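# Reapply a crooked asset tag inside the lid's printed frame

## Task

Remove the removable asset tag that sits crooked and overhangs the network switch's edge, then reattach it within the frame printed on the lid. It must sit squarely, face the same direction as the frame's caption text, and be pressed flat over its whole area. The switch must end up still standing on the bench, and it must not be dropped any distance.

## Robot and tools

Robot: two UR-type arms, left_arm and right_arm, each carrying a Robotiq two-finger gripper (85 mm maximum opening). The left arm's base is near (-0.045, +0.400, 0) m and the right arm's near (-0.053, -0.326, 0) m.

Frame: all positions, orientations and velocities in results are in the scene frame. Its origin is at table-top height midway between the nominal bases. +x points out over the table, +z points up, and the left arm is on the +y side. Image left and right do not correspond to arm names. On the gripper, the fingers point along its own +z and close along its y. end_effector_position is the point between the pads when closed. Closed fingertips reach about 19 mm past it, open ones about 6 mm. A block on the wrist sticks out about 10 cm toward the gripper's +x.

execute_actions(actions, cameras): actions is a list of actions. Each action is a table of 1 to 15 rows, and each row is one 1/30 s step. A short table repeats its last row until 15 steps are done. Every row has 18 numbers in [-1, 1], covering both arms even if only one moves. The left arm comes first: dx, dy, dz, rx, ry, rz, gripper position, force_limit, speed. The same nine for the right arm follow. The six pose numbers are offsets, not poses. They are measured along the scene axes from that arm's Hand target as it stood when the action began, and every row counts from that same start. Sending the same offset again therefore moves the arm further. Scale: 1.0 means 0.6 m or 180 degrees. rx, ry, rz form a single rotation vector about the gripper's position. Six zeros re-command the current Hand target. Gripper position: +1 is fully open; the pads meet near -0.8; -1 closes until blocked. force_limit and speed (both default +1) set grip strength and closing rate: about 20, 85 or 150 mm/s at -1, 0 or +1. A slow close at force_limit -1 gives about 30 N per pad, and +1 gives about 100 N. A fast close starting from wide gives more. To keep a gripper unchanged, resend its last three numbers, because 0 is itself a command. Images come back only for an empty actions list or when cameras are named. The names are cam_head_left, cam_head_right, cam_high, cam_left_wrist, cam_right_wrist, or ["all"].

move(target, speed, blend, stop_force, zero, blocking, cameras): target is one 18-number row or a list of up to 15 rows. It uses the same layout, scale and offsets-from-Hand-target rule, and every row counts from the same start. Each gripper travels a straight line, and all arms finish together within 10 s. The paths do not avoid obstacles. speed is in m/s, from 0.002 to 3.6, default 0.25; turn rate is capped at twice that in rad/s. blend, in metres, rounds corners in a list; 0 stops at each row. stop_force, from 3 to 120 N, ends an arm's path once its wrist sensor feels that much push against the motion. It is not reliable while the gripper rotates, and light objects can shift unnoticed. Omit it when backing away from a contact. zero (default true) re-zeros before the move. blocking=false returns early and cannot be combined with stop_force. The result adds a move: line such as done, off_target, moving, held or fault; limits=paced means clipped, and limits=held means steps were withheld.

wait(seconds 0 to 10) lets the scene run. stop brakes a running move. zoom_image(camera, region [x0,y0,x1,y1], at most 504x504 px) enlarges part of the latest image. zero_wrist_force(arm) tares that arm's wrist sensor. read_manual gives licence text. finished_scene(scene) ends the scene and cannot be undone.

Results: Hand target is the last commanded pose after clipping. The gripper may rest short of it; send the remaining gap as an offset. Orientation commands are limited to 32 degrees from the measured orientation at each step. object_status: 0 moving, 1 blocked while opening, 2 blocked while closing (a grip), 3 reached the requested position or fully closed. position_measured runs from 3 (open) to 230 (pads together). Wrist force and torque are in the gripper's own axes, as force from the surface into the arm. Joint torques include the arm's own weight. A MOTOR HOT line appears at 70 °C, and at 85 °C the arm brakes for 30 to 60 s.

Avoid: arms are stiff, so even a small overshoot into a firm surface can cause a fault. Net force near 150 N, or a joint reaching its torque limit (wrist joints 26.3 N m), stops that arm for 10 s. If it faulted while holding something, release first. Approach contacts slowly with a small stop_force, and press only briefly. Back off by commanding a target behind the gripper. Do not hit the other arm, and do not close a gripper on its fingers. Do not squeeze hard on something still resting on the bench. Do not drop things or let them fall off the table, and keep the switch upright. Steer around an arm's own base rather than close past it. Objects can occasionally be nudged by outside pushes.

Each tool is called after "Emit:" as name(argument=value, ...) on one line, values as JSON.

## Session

Emit:
execute_actions(actions=[])

Scene clock: 0.00 s.
left_arm: end_effector_position=(+0.4981, +0.4886, +0.2271) position_measured=3 object_status=3 end_effector_quat_wxyz=(+0.105, +0.805, -0.582, +0.045) | right_arm: end_effector_position=(+0.6688, -0.3596, +0.3429) position_measured=3 object_status=3 end_effector_quat_wxyz=(+0.134, +0.740, -0.650, +0.108)
Joint positions: left_arm=[-0.005 -1.382 1.632 -1.764 -1.793 -1.862] | right_arm=[3.445 -2.147 -0.799 -1.874 1.241 -1.425]
Joint velocities: within noise
Joint torques (N m): no reading
Motor temperatures (°C): left_arm=[37 31 33 45 32 43] | right_arm=[33 27 26 36 38 36]
Wrist force (N): no reading
Wrist torque (N m): no reading
Wrist force, peak (N): no reading
Hand target: left_arm +0.4981, +0.4886, +0.2271; +0.105, +0.805, -0.582, +0.045 | right_arm +0.6688, -0.3596, +0.3429; +0.134, +0.740, -0.650, +0.108
Tool commands: left_gripper/position=+1.0 left_gripper/force_limit=+1.0 left_gripper/speed=+1.0 right_gripper/position=+1.0 right_gripper/force_limit=+1.0 right_gripper/speed=+1.0

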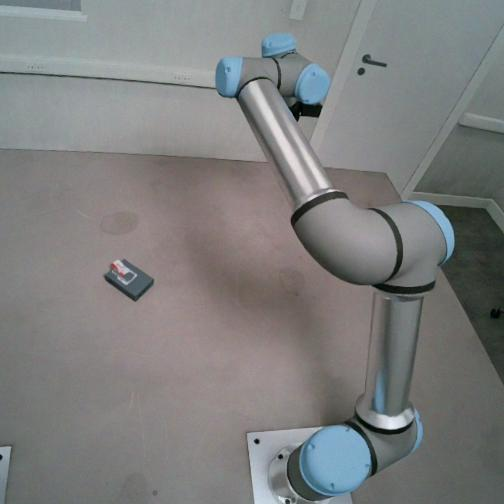

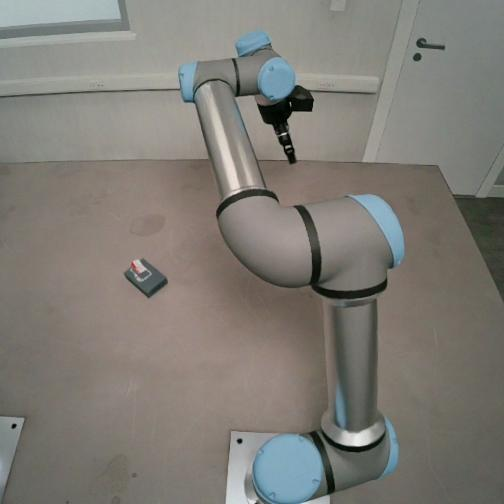

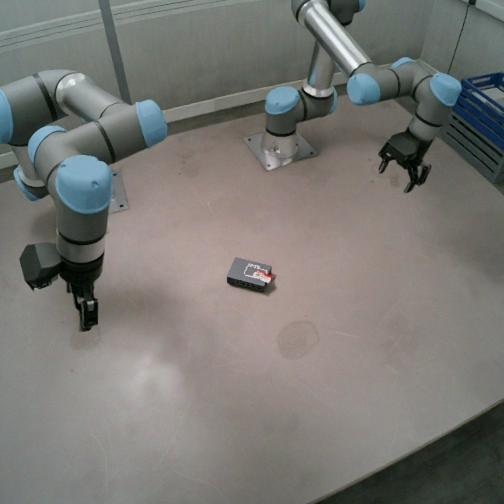

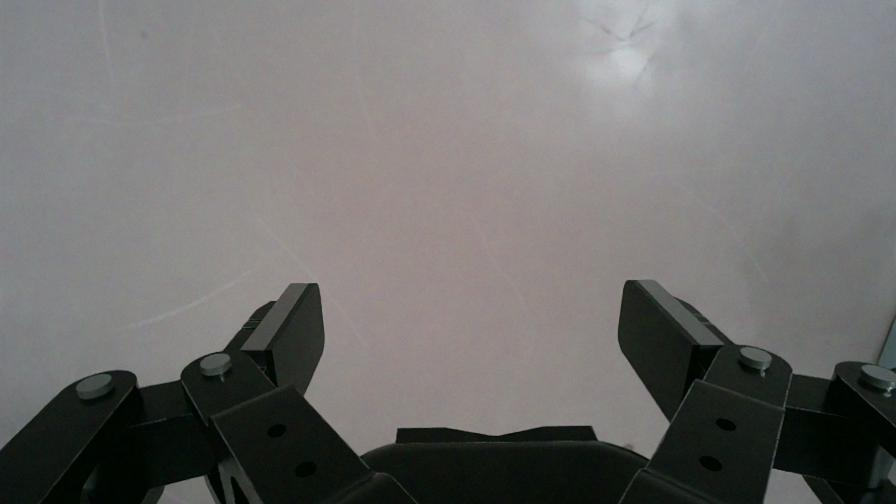

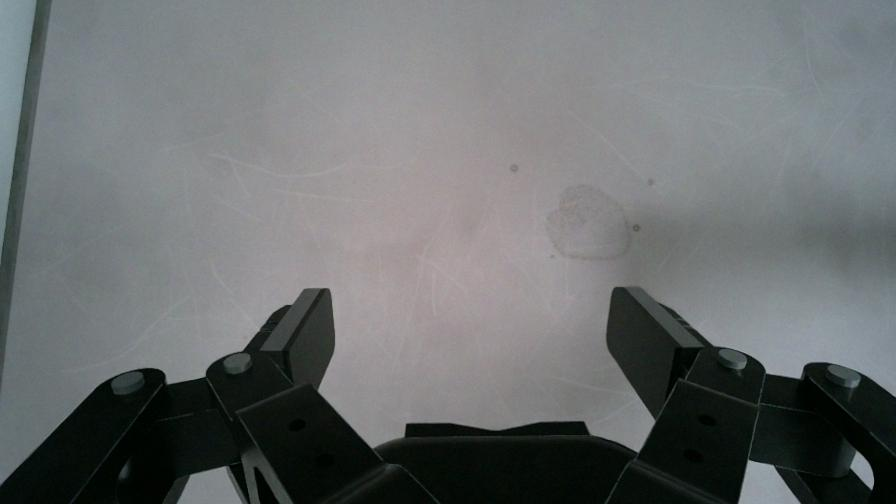

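Emit:
zoom_image(camera="cam_high", region=[215, 240, 295, 310])

Emit:
zoom_image(camera="cam_head_left", region=[90, 245, 170, 315])

Scaled by 6.300 from the camera's 504x504 image, which has a finer 720x720 frame.

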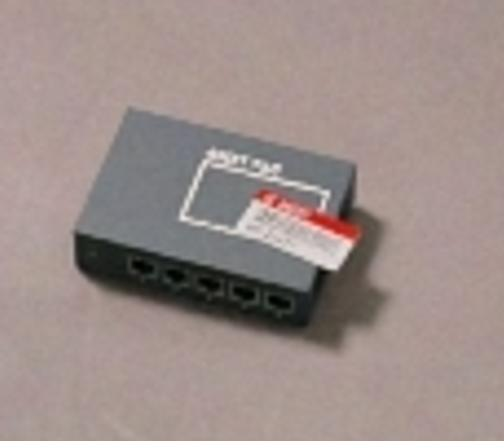

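Scaled by 6.300 from the camera's 504x504 image, which has a finer 720x720 frame.

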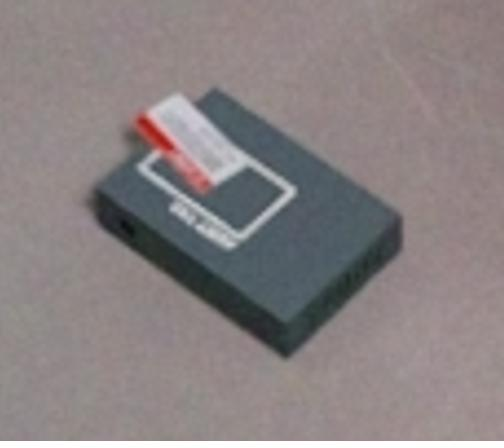

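Emit:
move(target=[-0.0135,-0.6977,-0.1452,0.0738,0.0041,0.1757,1,1,1,0,0,0,0,0,0,1,1,1], speed=0.3, cameras=["cam_left_wrist"])

Emit:
zoom_image(camera="cam_left_wrist", region=[300, 80, 620, 300])

Scene clock: 8.73 s.
left_arm: end_effector_position=(+0.4900, +0.0700, +0.1400) position_measured=3 object_status=3 end_effector_quat_wxyz=(+0.000, +0.940, -0.341, +0.000) | right_arm: end_effector_position=(+0.6688, -0.3596, +0.3429) position_measured=3 object_status=3 end_effector_quat_wxyz=(+0.134, +0.740, -0.650, +0.108)
Joint positions: left_arm=[-0.793 -1.193 1.614 -1.992 -1.571 -3.211] | right_arm=[3.445 -2.147 -0.799 -1.874 1.241 -1.425]
Joint torques (N m): left_arm=[-6.51 -32.63 -28.77 -0.86 1.86 -2.14] | right_arm=[0.85 45.85 24.26 2.23 -0.96 -0.23]
Wrist force (N): left_arm=[-0.5 -0.2 -0.1] | right_arm=[-0.5 0.3 -0.1]
Wrist torque (N m): left_arm=[-0.07 0.11 0.12] | right_arm=[0.04 0.08 -0.01]
Wrist force, peak (N): left_arm=[-2.7 -0.7 -0.7] | right_arm=[-0.6 0.3 -0.2]
Hand target: left_arm +0.4900, +0.0700, +0.1400; +0.000, +0.940, -0.341, +0.000 | right_arm +0.6688, -0.3596, +0.3429; +0.134, +0.740, -0.650, +0.108
Off the commanded pose: left_arm 0.000 m, 0 deg | right_arm 0.000 m, 0 deg.
move: done
Images, in order (width x height): cam_left_wrist 896x504.

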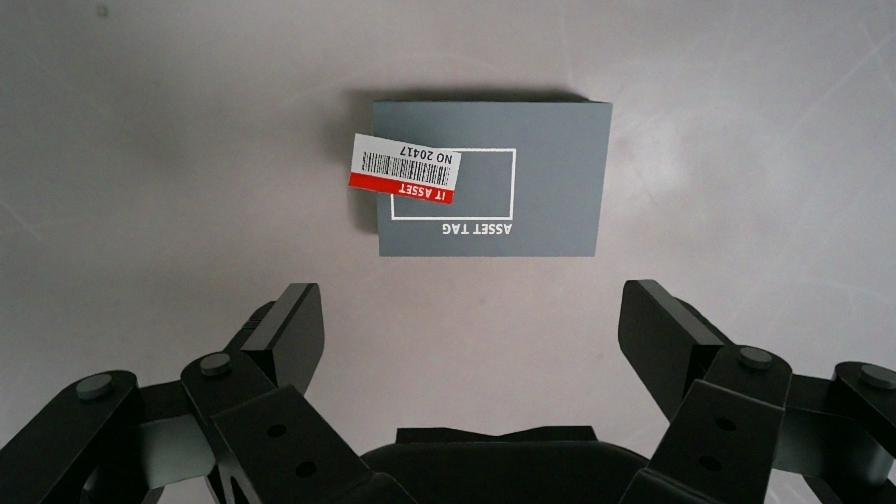

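Scaled by 1.575 from the camera's 896x504 image, which has a finer 1280x720 frame.

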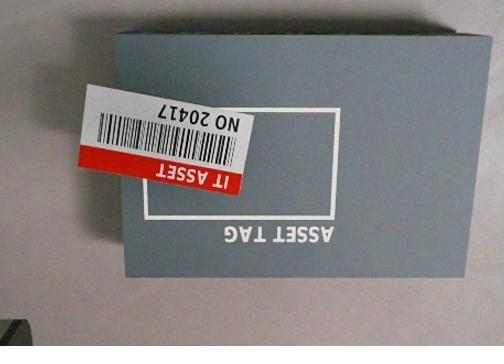

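Emit:
move(target=[[0.1768,0.1045,-0.0922,-0.1955,0.1979,-0.0556,-0.3,-1,0,0,0,0,0,0,0,1,-1,0],[0.1768,0.1045,-0.0922,-0.1955,0.1979,-0.0556,-0.3,-1,0,-0.3272,0.641,-0.3548,0.1011,-0.0518,-0.2717,1,-1,0]], speed=0.25, cameras=["cam_left_wrist","cam_right_wrist","cam_high"])

Emit:
zoom_image(camera="cam_left_wrist", region=[380, 100, 620, 340])

Scene clock: 23.60 s.
left_arm: end_effector_position=(+0.5961, +0.1327, +0.0847) position_measured=167 object_status=3 end_effector_quat_wxyz=(+0.382, +0.819, -0.387, -0.181) | right_arm: end_effector_position=(+0.4725, +0.0250, +0.1300) position_measured=3 object_status=3 end_effector_quat_wxyz=(+0.000, -0.407, +0.913, +0.000)
Joint positions: left_arm=[-0.371 -0.656 0.966 -1.33 -2.287 -2.391] | right_arm=[3.988 -1.966 -1.618 -1.128 1.572 -0.038]
Joint torques (N m): left_arm=[8.88 -49.56 -28.65 0.44 -2.48 2.26] | right_arm=[14.17 30.46 15.35 4.58 -2.32 1.44]
Wrist force (N): left_arm=[-0.1 0.1 0.5] | right_arm=[-0.6 0.2 -0.7]
Wrist torque (N m): left_arm=[0.20 0.07 -0.12] | right_arm=[0.00 0.18 -0.21]
Wrist force, peak (N): left_arm=[0.1 -1.2 -0.1] | right_arm=[-1.4 1.9 0.2]
Hand target: left_arm +0.5961, +0.1327, +0.0847; +0.382, +0.819, -0.387, -0.181 | right_arm +0.4725, +0.0250, +0.1300; +0.000, -0.407, +0.913, +0.000
Off the commanded pose: left_arm 0.000 m, 0 deg | right_arm 0.000 m, 0 deg.
move: done
Images, in order (width x height): cam_high 504x504, cam_left_wrist 896x504, cam_right_wrist 896x504.

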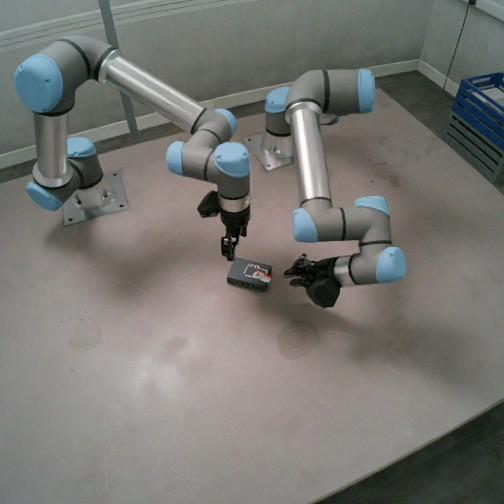

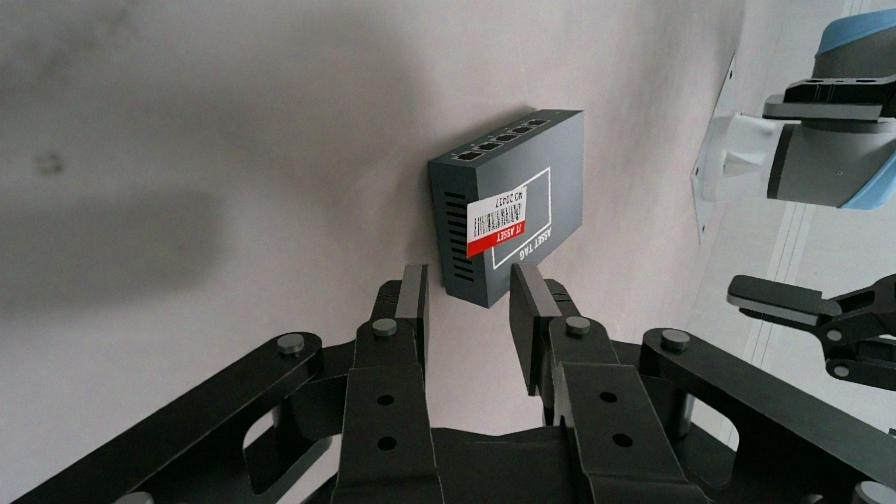

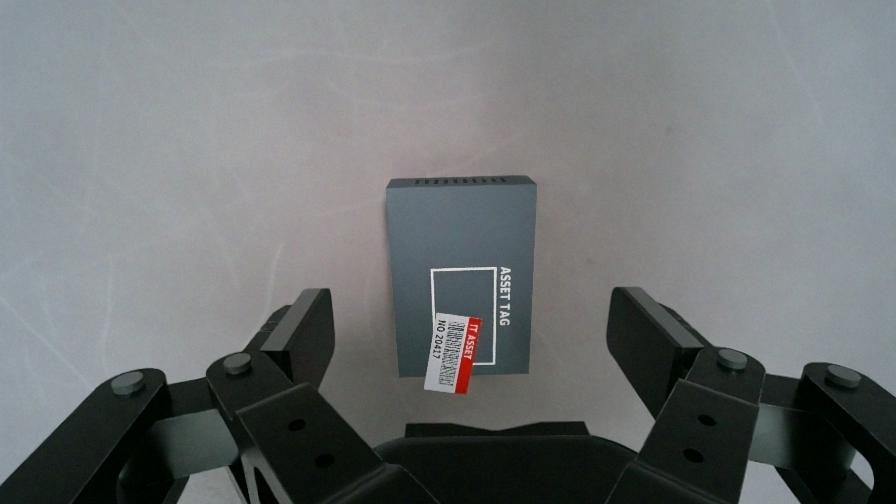

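Scaled by 2.100 from the camera's 896x504 image, which has a finer 1280x720 frame.

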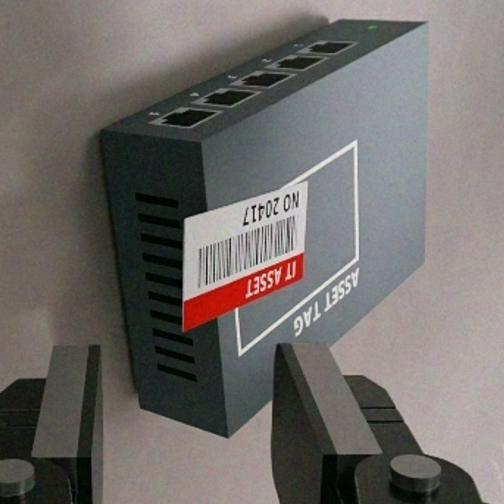

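Emit:
move(target=[[0,0,0,0,0,0,-0.3,-1,0,0,0,-0.1,0,0,0.0083,1,-1,0],[0,0,0,0,0,0,-0.3,-1,0,0,0,-0.19,0,0,0.0083,1,-1,0]], speed=[0.1,0.06], cameras=["cam_right_wrist"])

Scene clock: 28.67 s.
left_arm: end_effector_position=(+0.5961, +0.1327, +0.0847) position_measured=167 object_status=3 end_effector_quat_wxyz=(+0.382, +0.819, -0.387, -0.181) | right_arm: end_effector_position=(+0.4725, +0.0250, +0.0161) position_measured=3 object_status=3 end_effector_quat_wxyz=(+0.000, -0.419, +0.908, +0.000)
Joint positions: left_arm=[-0.371 -0.656 0.966 -1.33 -2.287 -2.391] | right_arm=[3.988 -2.112 -1.733 -0.867 1.572 -0.063]
Joint torques (N m): left_arm=[8.42 -50.98 -28.03 0.25 -0.59 2.2] | right_arm=[-7.6 34.25 12.62 4.61 -0.74 -1.59]
Wrist force (N): left_arm=[-0.3 0.2 0.3] | right_arm=[-0.7 0.2 -0.6]
Wrist torque (N m): left_arm=[0.22 0.11 -0.11] | right_arm=[0.01 0.19 -0.01]
Wrist force, peak (N): left_arm=[-0.4 0.2 0.5] | right_arm=[-0.7 0.2 -1.7]
Hand target: left_arm +0.5961, +0.1327, +0.0847; +0.382, +0.819, -0.387, -0.181 | right_arm +0.4725, +0.0250, +0.0160; +0.000, -0.419, +0.908, +0.000
Off the commanded pose: left_arm 0.000 m, 0 deg | right_arm 0.000 m, 0 deg.
move: done
Images, in order (width x height): cam_right_wrist 896x504.

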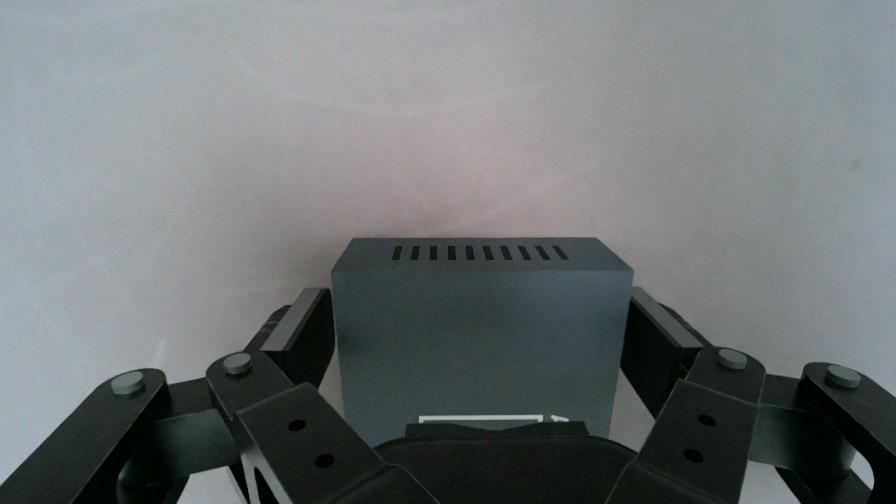

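Emit:
move(target=[0,0,0,0,0,0,-0.3,-1,0,0,0,0,0,0,0,-0.9,0.5,-1], cameras=["cam_left_wrist"])

Emit:
zoom_image(camera="cam_left_wrist", region=[420, 140, 600, 320])

Scene clock: 30.97 s.
left_arm: end_effector_position=(+0.5961, +0.1327, +0.0847) position_measured=167 object_status=3 end_effector_quat_wxyz=(+0.382, +0.819, -0.387, -0.181) | right_arm: end_effector_position=(+0.4725, +0.0250, +0.0160) position_measured=37 object_status=0 end_effector_quat_wxyz=(+0.000, -0.419, +0.908, +0.000)
Joint positions: left_arm=[-0.371 -0.656 0.966 -1.33 -2.287 -2.391] | right_arm=[3.988 -2.112 -1.733 -0.867 1.572 -0.063]
Joint torques (N m): left_arm=[8.13 -50.62 -28.44 0.26 0.15 2.24] | right_arm=[-9.01 29.76 12.25 3.32 -0.43 -1.3]
Wrist force (N): left_arm=[0.3 0.3 0.3] | right_arm=[10.4 1.5 -29.1]
Wrist torque (N m): left_arm=[0.22 0.01 -0.11] | right_arm=[-0.09 -0.07 -0.07]
Wrist force, peak (N): left_arm=[0.1 0.1 0.7] | right_arm=[11.5 2.3 -29.3]
Hand target: left_arm +0.5961, +0.1327, +0.0847; +0.382, +0.819, -0.387, -0.181 | right_arm +0.4725, +0.0250, +0.0160; +0.000, -0.419, +0.908, +0.000
Off the commanded pose: left_arm 0.000 m, 0 deg | right_arm 0.000 m, 0 deg.
move: done
Images, in order (width x height): cam_left_wrist 896x504.

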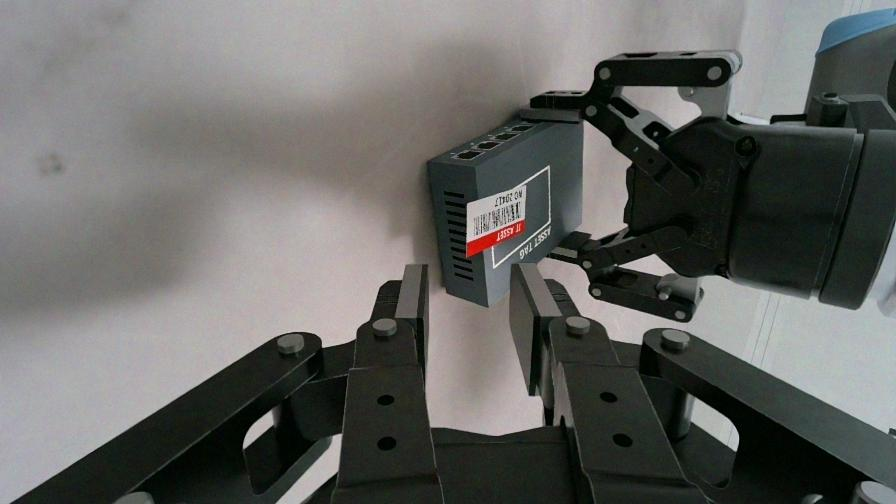

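Scaled by 2.800 from the camera's 896x504 image, which has a finer 1280x720 frame.

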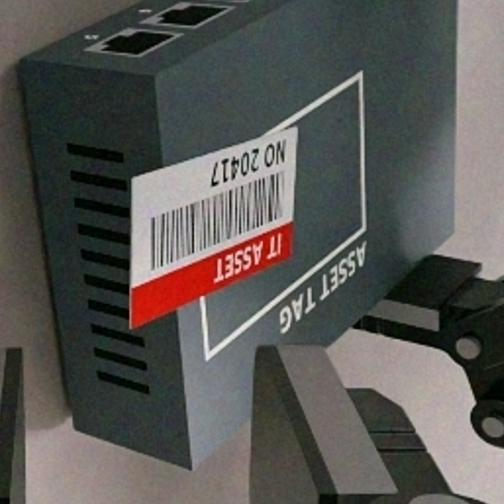

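Emit:
move(target=[[-0.0528,-0.0432,-0.0435,0,0,0,-0.3,-1,0,0,0,0,0,0,0,-0.9,0.5,-1],[-0.0775,-0.0633,-0.0703,0,0,0,-0.3,-1,0,0,0,0,0,0,0,-0.9,0.5,-1],[-0.0775,-0.0633,-0.0703,0,0,0,-0.6,-1,-1,0,0,0,0,0,0,-0.9,0.5,-1]], speed=[0.08,0.04,0.04], cameras=["cam_left_wrist"])

Emit:
zoom_image(camera="cam_left_wrist", region=[380, 150, 600, 370])

Scene clock: 38.00 s.
left_arm: end_effector_position=(+0.5496, +0.0947, +0.0425) position_measured=205 object_status=0 end_effector_quat_wxyz=(+0.382, +0.819, -0.387, -0.181) | right_arm: end_effector_position=(+0.4725, +0.0250, +0.0160) position_measured=37 object_status=2 end_effector_quat_wxyz=(+0.000, -0.419, +0.908, +0.000)
Joint positions: left_arm=[-0.439 -0.708 1.195 -1.56 -2.321 -2.47] | right_arm=[3.988 -2.112 -1.733 -0.867 1.572 -0.063]
Joint torques (N m): left_arm=[-6.61 -62.31 -11.88 -3.85 -3.2 -2.03] | right_arm=[-9 19.64 11.46 0.35 0.56 0.45]
Wrist force (N): left_arm=[0.2 -0.1 0.4] | right_arm=[10.7 1.6 -29.4]
Wrist torque (N m): left_arm=[0.16 0.02 0.01] | right_arm=[-0.08 -0.12 -0.07]
Wrist force, peak (N): left_arm=[-0.3 0.4 1.1] | right_arm=[10.7 1.4 -29.5]
Hand target: left_arm +0.5496, +0.0947, +0.0425; +0.382, +0.819, -0.387, -0.181 | right_arm +0.4725, +0.0250, +0.0160; +0.000, -0.419, +0.908, +0.000
Off the commanded pose: left_arm 0.000 m, 0 deg | right_arm 0.000 m, 0 deg.
move: done
Images, in order (width x height): cam_left_wrist 896x504.

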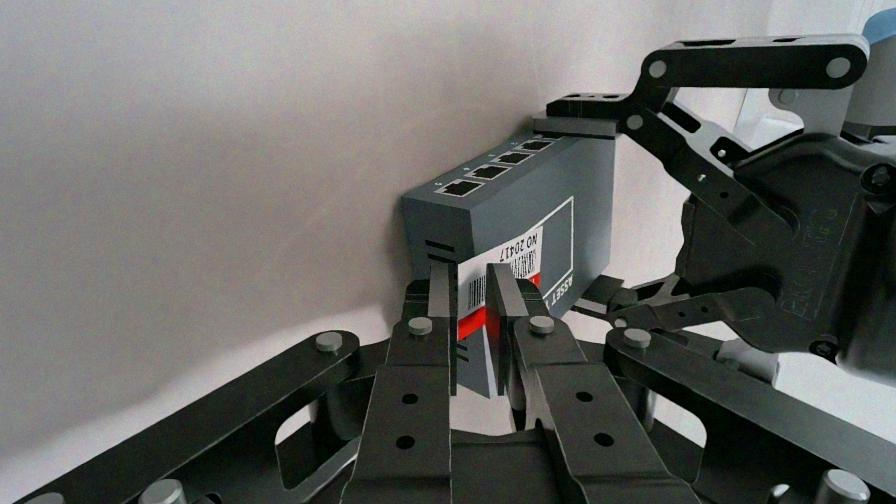

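Scaled by 2.291 from the camera's 896x504 image, which has a finer 1280x720 frame.

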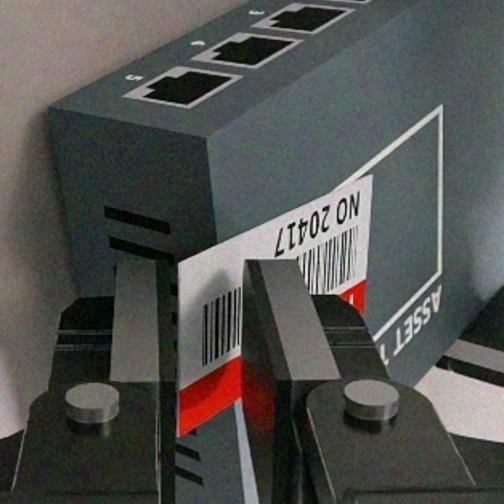

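Emit:
move(target=[[-0.001,-0.0008,0.0016,0,0,0,-0.6,-1,-1,0,0,0,0,0,0,-0.9,0.5,-1],[-0.001,-0.0008,0.0016,0,0,0,-1,-0.8,-1,0,0,0,0,0,0,-0.9,0.5,-1]], cameras=["cam_left_wrist"])

Emit:
zoom_image(camera="cam_left_wrist", region=[380, 150, 600, 370])

Scene clock: 40.53 s.
left_arm: end_effector_position=(+0.5490, +0.0942, +0.0435) position_measured=230 object_status=0 end_effector_quat_wxyz=(+0.382, +0.819, -0.387, -0.181) | right_arm: end_effector_position=(+0.4725, +0.0250, +0.0160) position_measured=37 object_status=2 end_effector_quat_wxyz=(+0.000, -0.419, +0.908, +0.000)
Joint positions: left_arm=[-0.44 -0.71 1.197 -1.56 -2.321 -2.471] | right_arm=[3.988 -2.112 -1.733 -0.867 1.572 -0.063]
Joint torques (N m): left_arm=[-6.86 -56.28 -11.68 -2.43 -3.18 -1.98] | right_arm=[-8.64 20.66 12.28 0.58 1.02 0.5]
Wrist force (N): left_arm=[-0.6 -0.7 -8.8] | right_arm=[11.6 1.6 -28.6]
Wrist torque (N m): left_arm=[0.18 0.00 0.03] | right_arm=[-0.10 -0.14 -0.06]
Wrist force, peak (N): left_arm=[-0.8 -0.8 -8.9] | right_arm=[12.6 2.0 -29.1]
Hand target: left_arm +0.5490, +0.0942, +0.0435; +0.382, +0.819, -0.387, -0.181 | right_arm +0.4725, +0.0250, +0.0160; +0.000, -0.419, +0.908, +0.000
Off the commanded pose: left_arm 0.000 m, 0 deg | right_arm 0.000 m, 0 deg.
move: done
Images, in order (width x height): cam_left_wrist 896x504.

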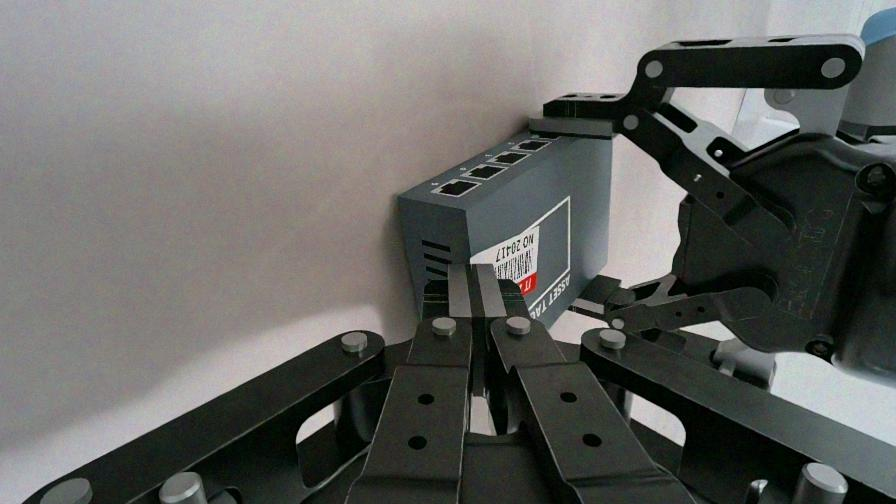

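Scaled by 2.291 from the camera's 896x504 image, which has a finer 1280x720 frame.

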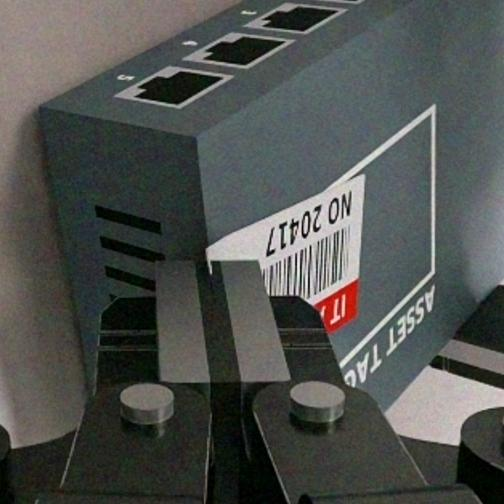

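Emit:
move(target=[[-0.0065,-0.0053,0.02,0,0,0,-1,-0.8,-1,0,0,0,0,0,0,-0.9,0.5,-1],[-0.0065,-0.0053,0.083,0,0,0,-1,-0.8,-1,0,0,0,0,0,0,-0.9,0.5,-1]], speed=0.025, cameras=["cam_left_wrist","cam_right_wrist"])

Emit:
zoom_image(camera="cam_left_wrist", region=[380, 150, 600, 370])

Scene clock: 47.33 s.
left_arm: end_effector_position=(+0.5451, +0.0910, +0.0932) position_measured=230 object_status=3 end_effector_quat_wxyz=(+0.382, +0.819, -0.387, -0.181) | right_arm: end_effector_position=(+0.4725, +0.0250, +0.0160) position_measured=37 object_status=2 end_effector_quat_wxyz=(+0.000, -0.419, +0.908, +0.000)
Joint positions: left_arm=[-0.446 -0.772 1.173 -1.48 -2.324 -2.478] | right_arm=[3.988 -2.112 -1.733 -0.867 1.572 -0.063]
Joint torques (N m): left_arm=[8.52 -61.64 -26.99 0.45 0.6 -0.96] | right_arm=[-8.93 33.86 12.14 -2.32 1.54 0.38]
Wrist force (N): left_arm=[-0.5 -0.3 0.5] | right_arm=[-7.3 -1.1 -19.0]
Wrist torque (N m): left_arm=[0.12 0.14 0.01] | right_arm=[-0.10 0.41 0.03]
Wrist force, peak (N): left_arm=[0.9 -12.4 11.8] | right_arm=[5.1 0.9 -32.5]
Hand target: left_arm +0.5451, +0.0910, +0.0933; +0.382, +0.819, -0.387, -0.181 | right_arm +0.4725, +0.0250, +0.0160; +0.000, -0.419, +0.908, +0.000
Off the commanded pose: left_arm 0.000 m, 0 deg | right_arm 0.000 m, 0 deg.
move: done
Images, in order (width x height): cam_left_wrist 896x504, cam_right_wrist 896x504.

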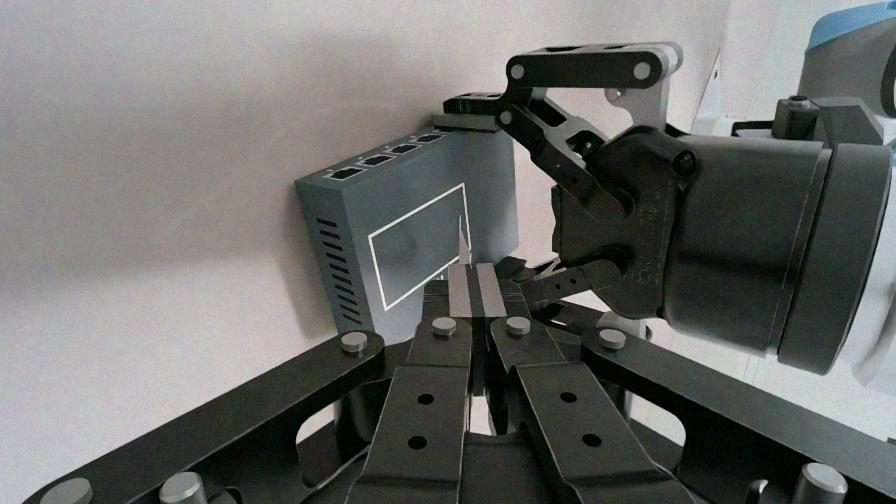

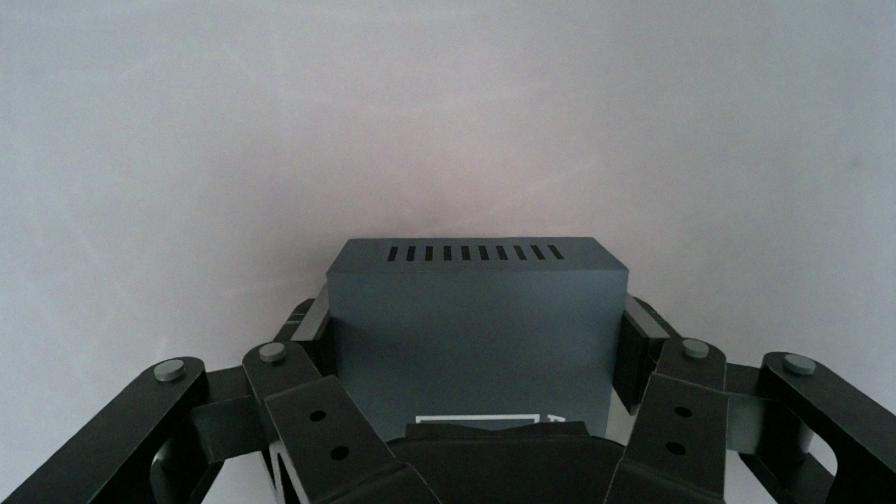

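Scaled by 2.291 from the camera's 896x504 image, which has a finer 1280x720 frame.

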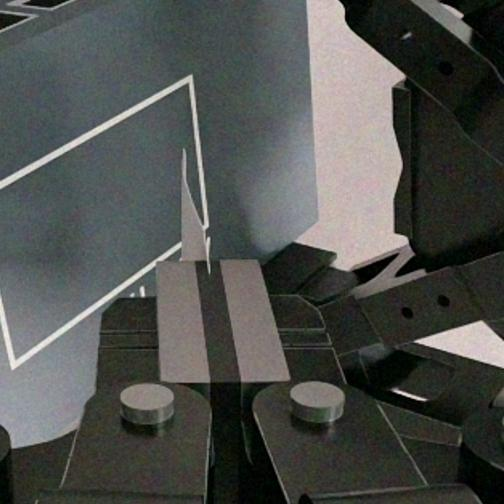

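Emit:
move(target=[[0,0,0,0,0,0,-1,-0.8,-1,0,0,0,0,0,0,1,-1,0],[0,0,0,0,0,0,-1,-0.8,-1,0,0,0.1,0,0,0,1,-1,0],[-0.0423,-0.0192,0,0,0,0.0611,-1,-0.8,-1,-0.0167,-0.0195,0.215,0.0845,-0.0722,0,1,-1,0]], speed=0.1, cameras=["cam_right_wrist","cam_left_wrist"])

Emit:
zoom_image(camera="cam_right_wrist", region=[360, 100, 580, 320])

Scene clock: 53.17 s.
left_arm: end_effector_position=(+0.5197, +0.0795, +0.0933) position_measured=230 object_status=3 end_effector_quat_wxyz=(+0.397, +0.853, -0.307, -0.144) | right_arm: end_effector_position=(+0.4625, +0.0133, +0.1450) position_measured=3 object_status=3 end_effector_quat_wxyz=(+0.158, -0.413, +0.894, +0.073)
Joint positions: left_arm=[-0.456 -0.888 1.435 -1.815 -2.403 -2.744] | right_arm=[3.975 -1.808 -1.938 -0.617 1.597 -0.071]
Joint torques (N m): left_arm=[-7.39 -57.22 -12.73 -4.25 -3.35 -2.11] | right_arm=[-12.13 36.11 14.29 5.3 2.16 -1.53]
Wrist force (N): left_arm=[-0.8 0.0 0.4] | right_arm=[-0.8 0.3 -1.0]
Wrist torque (N m): left_arm=[0.17 0.18 0.01] | right_arm=[-0.01 0.25 -0.07]
Wrist force, peak (N): left_arm=[-1.2 -0.1 0.6] | right_arm=[-7.3 -0.9 -19.1]
Hand target: left_arm +0.5197, +0.0795, +0.0933; +0.397, +0.853, -0.307, -0.144 | right_arm +0.4625, +0.0133, +0.1450; +0.158, -0.413, +0.894, +0.073
Off the commanded pose: left_arm 0.000 m, 0 deg | right_arm 0.000 m, 0 deg.
move: done
Images, in order (width x height): cam_left_wrist 896x504, cam_right_wrist 896x504.

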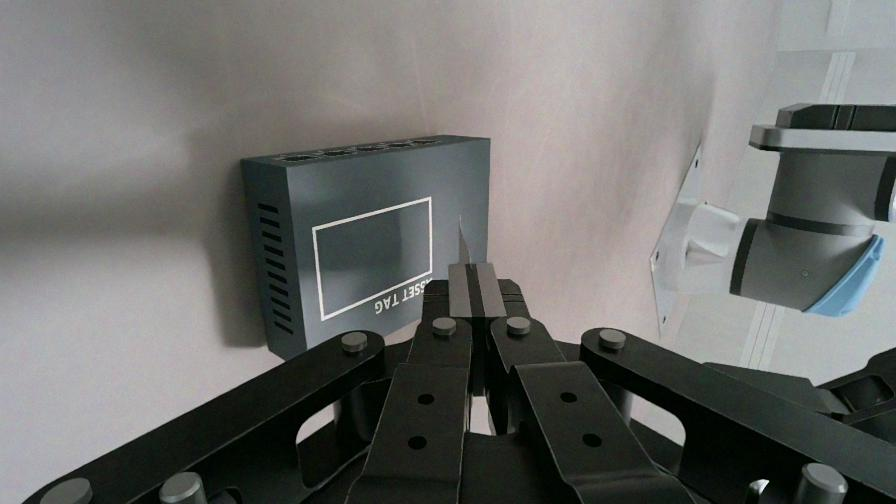

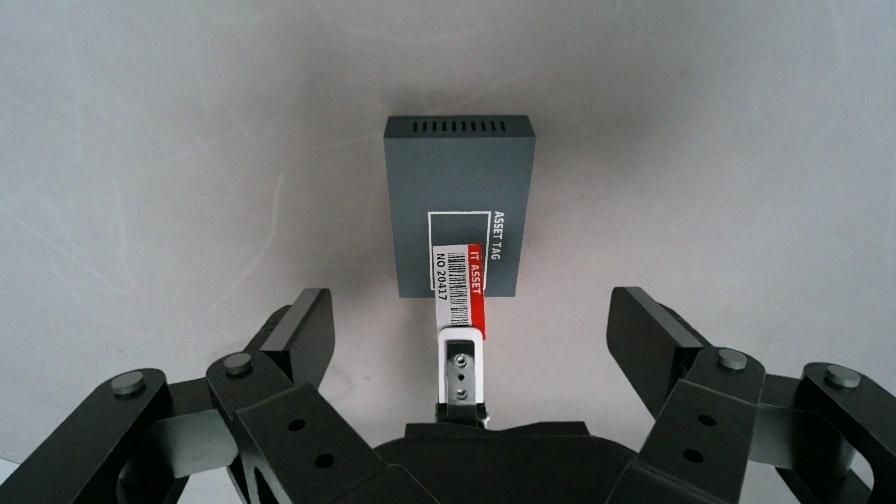

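Scaled by 2.291 from the camera's 896x504 image, which has a finer 1280x720 frame.

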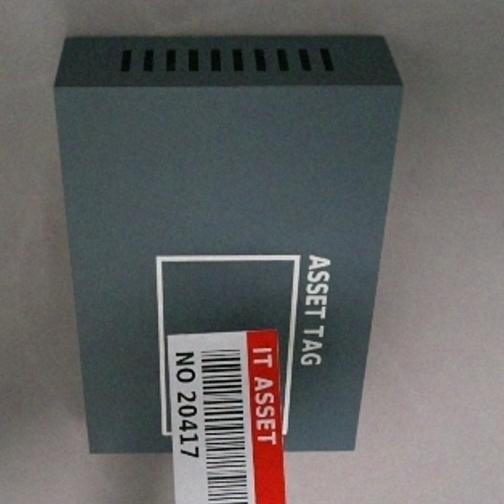

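Emit:
move(target=[-0.002,-0.0045,-0.0303,0,0,-0.0167,-1,-0.8,-1,0,0,0,0,0,0,1,-1,0], speed=0.05, cameras=["cam_right_wrist"])

Emit:
zoom_image(camera="cam_right_wrist", region=[370, 180, 530, 340])

Scene clock: 57.97 s.
left_arm: end_effector_position=(+0.5185, +0.0768, +0.0751) position_measured=230 object_status=3 end_effector_quat_wxyz=(+0.394, +0.844, -0.329, -0.154) | right_arm: end_effector_position=(+0.4625, +0.0133, +0.1450) position_measured=3 object_status=3 end_effector_quat_wxyz=(+0.158, -0.413, +0.894, +0.073)
Joint positions: left_arm=[-0.464 -0.849 1.407 -1.78 -2.389 -2.683] | right_arm=[3.975 -1.808 -1.939 -0.617 1.597 -0.071]
Joint torques (N m): left_arm=[-6.52 -42.63 -26.32 -0.15 0.37 2.1] | right_arm=[-11.64 35.32 13.62 5.28 2.07 -0.6]
Wrist force (N): left_arm=[-1.0 -0.4 0.5] | right_arm=[-0.8 0.4 -1.0]
Wrist torque (N m): left_arm=[0.12 0.20 -0.12] | right_arm=[0.01 0.24 -0.07]
Wrist force, peak (N): left_arm=[-1.3 -0.2 0.5] | right_arm=[-1.2 0.2 -1.0]
Hand target: left_arm +0.5185, +0.0768, +0.0751; +0.394, +0.844, -0.329, -0.154 | right_arm +0.4625, +0.0133, +0.1450; +0.158, -0.413, +0.894, +0.073
Off the commanded pose: left_arm 0.000 m, 0 deg | right_arm 0.000 m, 0 deg.
move: done
Images, in order (width x height): cam_right_wrist 896x504.

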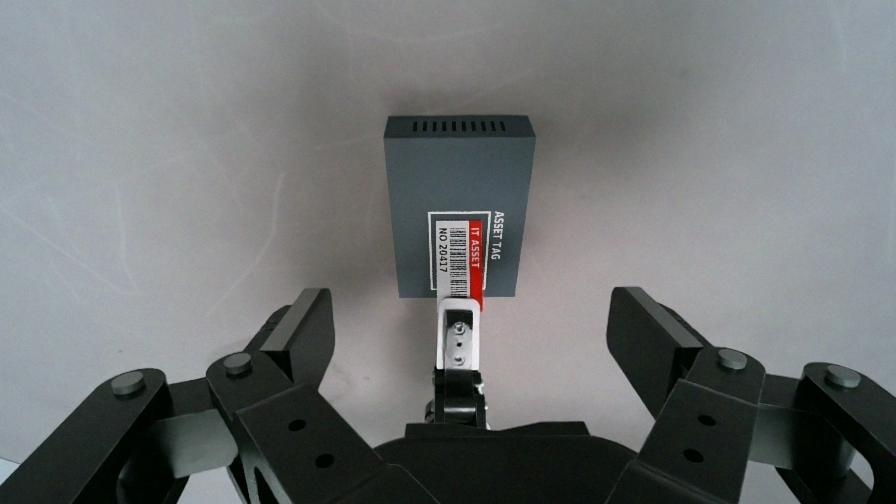

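Scaled by 3.150 from the camera's 896x504 image, which has a finer 1280x720 frame.

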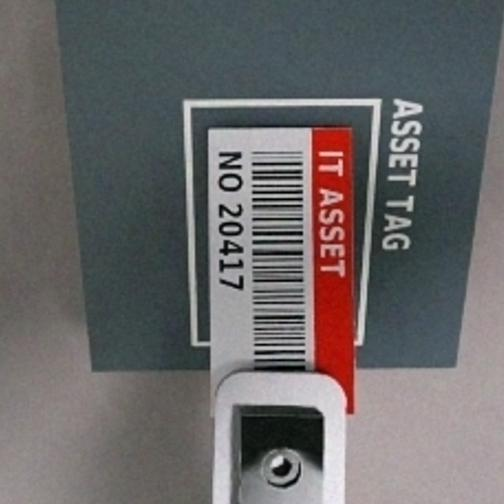

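Emit:
move(target=[[0.001,0.0012,-0.006,0,0,0,-1,-0.8,-1,0,0,0,0,0,0,1,-1,0],[0.0044,0.0053,-0.0215,0,0,0,-1,-0.8,-1,0,0,0,0,0,0,1,-1,0],[0.0072,0.0086,-0.0348,0,0,0,-1,-0.8,-1,0,0,0,0,0,0,1,-1,0],[0.0084,0.0101,-0.0418,0,0,0,-1,-0.8,-1,0,0,0,0,0,0,1,-1,0]], speed=0.02, cameras=["cam_right_wrist"])

Emit:
zoom_image(camera="cam_right_wrist", region=[370, 180, 530, 340])

Scene clock: 65.30 s.
left_arm: end_effector_position=(+0.5236, +0.0828, +0.0501) position_measured=230 object_status=3 end_effector_quat_wxyz=(+0.394, +0.844, -0.329, -0.154) | right_arm: end_effector_position=(+0.4625, +0.0133, +0.1450) position_measured=3 object_status=3 end_effector_quat_wxyz=(+0.158, -0.413, +0.894, +0.073)
Joint positions: left_arm=[-0.454 -0.811 1.407 -1.809 -2.385 -2.668] | right_arm=[3.975 -1.808 -1.939 -0.617 1.597 -0.071]
Joint torques (N m): left_arm=[7.3 -42.2 -10.4 -4.09 0.48 2.14] | right_arm=[-10.92 35.2 13.75 5.18 1.71 0.08]
Wrist force (N): left_arm=[-0.4 0.5 -2.2] | right_arm=[-0.9 -0.1 -0.7]
Wrist torque (N m): left_arm=[0.10 0.18 -0.11] | right_arm=[-0.06 0.26 -0.08]
Wrist force, peak (N): left_arm=[-0.4 0.6 -2.5] | right_arm=[-1.1 0.2 -1.0]
Hand target: left_arm +0.5235, +0.0829, +0.0500; +0.394, +0.844, -0.329, -0.154 | right_arm +0.4625, +0.0133, +0.1450; +0.158, -0.413, +0.894, +0.073
Off the commanded pose: left_arm 0.000 m, 0 deg | right_arm 0.000 m, 0 deg.
move: done
Images, in order (width x height): cam_right_wrist 896x504.

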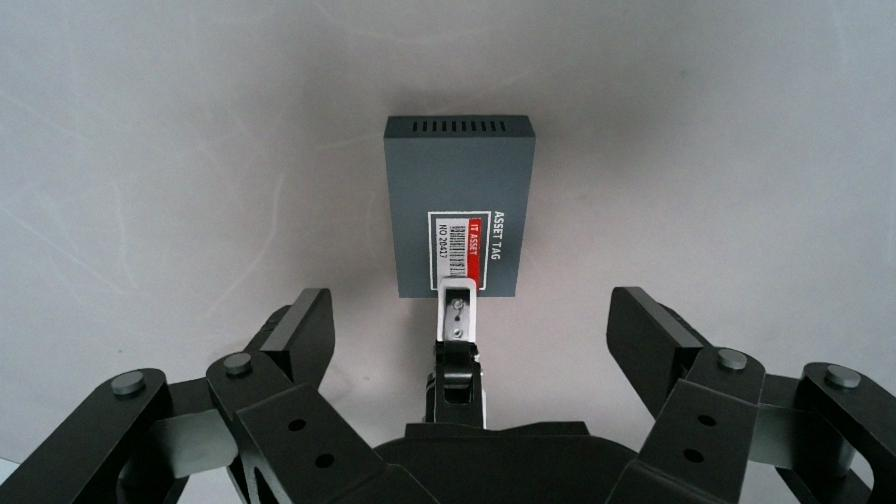

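Scaled by 3.150 from the camera's 896x504 image, which has a finer 1280x720 frame.

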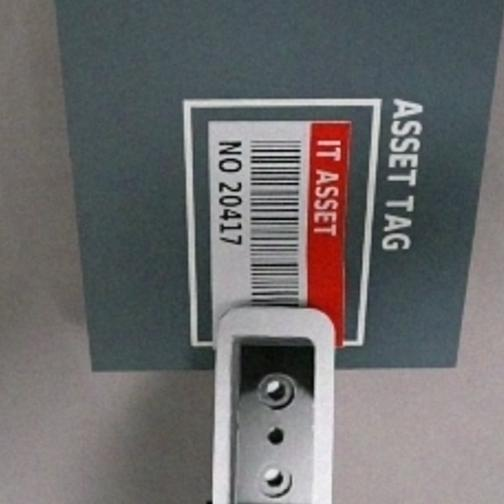

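Emit:
move(target=[[0,0,0,0,0,0,-1,-0.8,-1,0,0,0,0,0,0,-1,-1,0],[0,0,0,0,0,0,-1,-0.8,-1,0.0563,0.0659,-0.1417,-0.0845,0.0722,0,-1,-1,0]], speed=0.1, cameras=["cam_right_wrist"])

Emit:
move(target=[0,0,0,0,0,0,-1,-0.8,-1,0,0,-0.03,0,0,0,-1,-1,0], speed=0.008, stop_force=18, cameras=["cam_right_wrist","cam_left_wrist"])

Scene clock: 70.47 s.
left_arm: end_effector_position=(+0.5235, +0.0829, +0.0500) position_measured=230 object_status=3 end_effector_quat_wxyz=(+0.394, +0.844, -0.329, -0.154) | right_arm: end_effector_position=(+0.4927, +0.0489, +0.0682) position_measured=232 object_status=3 end_effector_quat_wxyz=(+0.016, -0.419, +0.908, +0.008)
Joint positions: left_arm=[-0.454 -0.81 1.407 -1.809 -2.385 -2.668] | right_arm=[3.99 -2.085 -1.624 -0.968 1.574 -0.061]
Joint torques (N m): left_arm=[6.8 -41.9 -9.91 -3.91 0.57 2.1] | right_arm=[-12.38 46.49 13.44 4.71 2.15 -1.88]
Wrist force (N): left_arm=[-0.3 0.7 -2.7] | right_arm=[-0.6 -0.1 -0.6]
Wrist torque (N m): left_arm=[0.12 0.18 -0.11] | right_arm=[-0.05 0.18 -0.21]
Wrist force, peak (N): left_arm=[-0.2 0.9 -2.8] | right_arm=[-3.3 0.4 1.9]
Hand target: left_arm +0.5235, +0.0829, +0.0500; +0.394, +0.844, -0.329, -0.154 | right_arm +0.4927, +0.0488, +0.0682; +0.016, -0.419, +0.908, +0.008 (not the last commanded pose)
Off the commanded pose: left_arm 0.000 m, 0 deg | right_arm 0.010 m, 2 deg.
move: held (right_arm; a check stopped the path); limits=held
pose unreachable (right arm): on one or more control steps of this call, first in action 0 (counted from 0), this arm could not follow its commanded pose, so it was not sent that pose on those steps. It may still have moved: this result reports where it is.
cause: moving toward the commanded pose would bring a part of the arm too close to another arm (this arm's gripper and a part of the left arm just beyond its joint 3 (elbow), at the place that arm is still heading or pushing toward).
Images, in order (width x height): cam_right_wrist 896x504.

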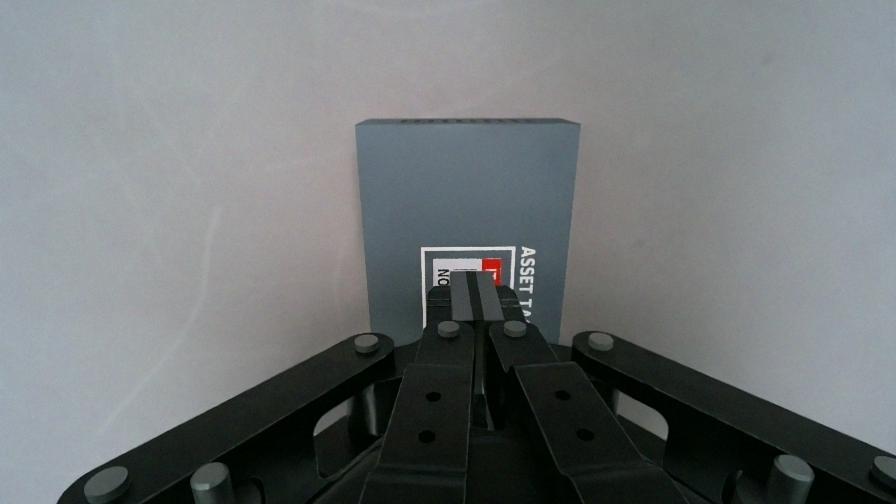

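Scene clock: 73.63 s.
left_arm: end_effector_position=(+0.5235, +0.0829, +0.0500) position_measured=230 object_status=3 end_effector_quat_wxyz=(+0.394, +0.844, -0.329, -0.154) | right_arm: end_effector_position=(+0.4927, +0.0488, +0.0507) position_measured=232 object_status=3 end_effector_quat_wxyz=(+0.016, -0.419, +0.908, +0.008)
Joint positions: left_arm=[-0.454 -0.81 1.407 -1.809 -2.385 -2.668] | right_arm=[3.99 -2.108 -1.64 -0.928 1.574 -0.061]
Joint torques (N m): left_arm=[7.44 -41.43 -10.21 -3.97 0.37 1.7] | right_arm=[-10.12 34.47 19.29 -0.07 1.69 -1.62]
Wrist force (N): left_arm=[-0.3 0.6 -2.7] | right_arm=[5.0 0.7 -22.6]
Wrist torque (N m): left_arm=[0.11 0.19 -0.10] | right_arm=[-0.06 0.28 -0.21]
Wrist force, peak (N): left_arm=[-0.3 0.8 -2.9] | right_arm=[7.1 1.0 -24.5]
Hand target: left_arm +0.5235, +0.0829, +0.0500; +0.394, +0.844, -0.329, -0.154 | right_arm +0.4927, +0.0489, +0.0507; +0.016, -0.419, +0.908, +0.008
Off the commanded pose: left_arm 0.000 m, 0 deg | right_arm 0.000 m, 0 deg.
move: contact (right_arm)
Images, in order (width x height): cam_left_wrist 896x504, cam_right_wrist 896x504.

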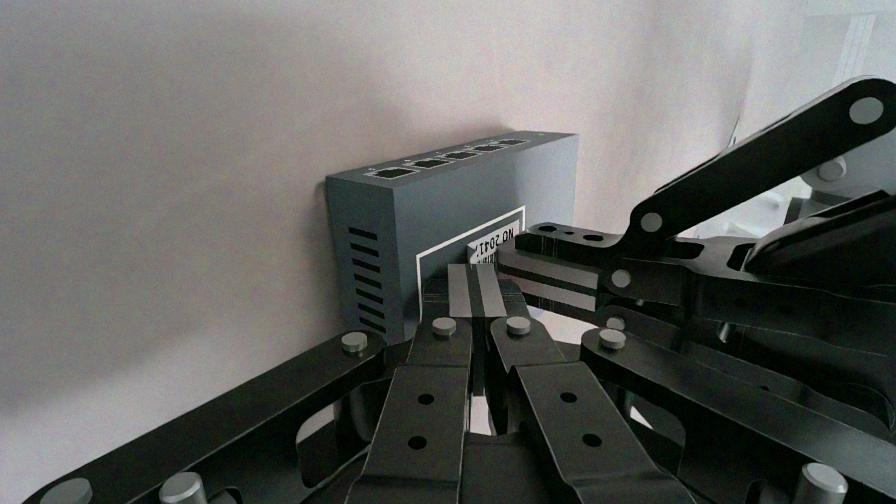

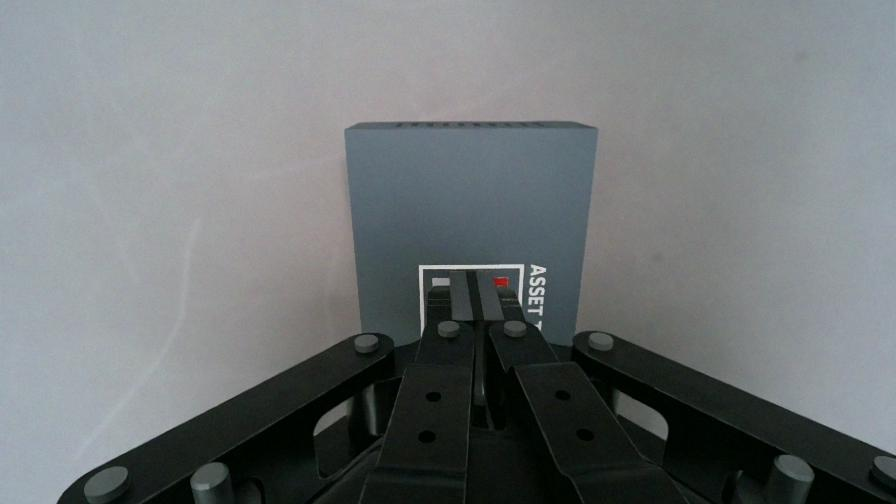

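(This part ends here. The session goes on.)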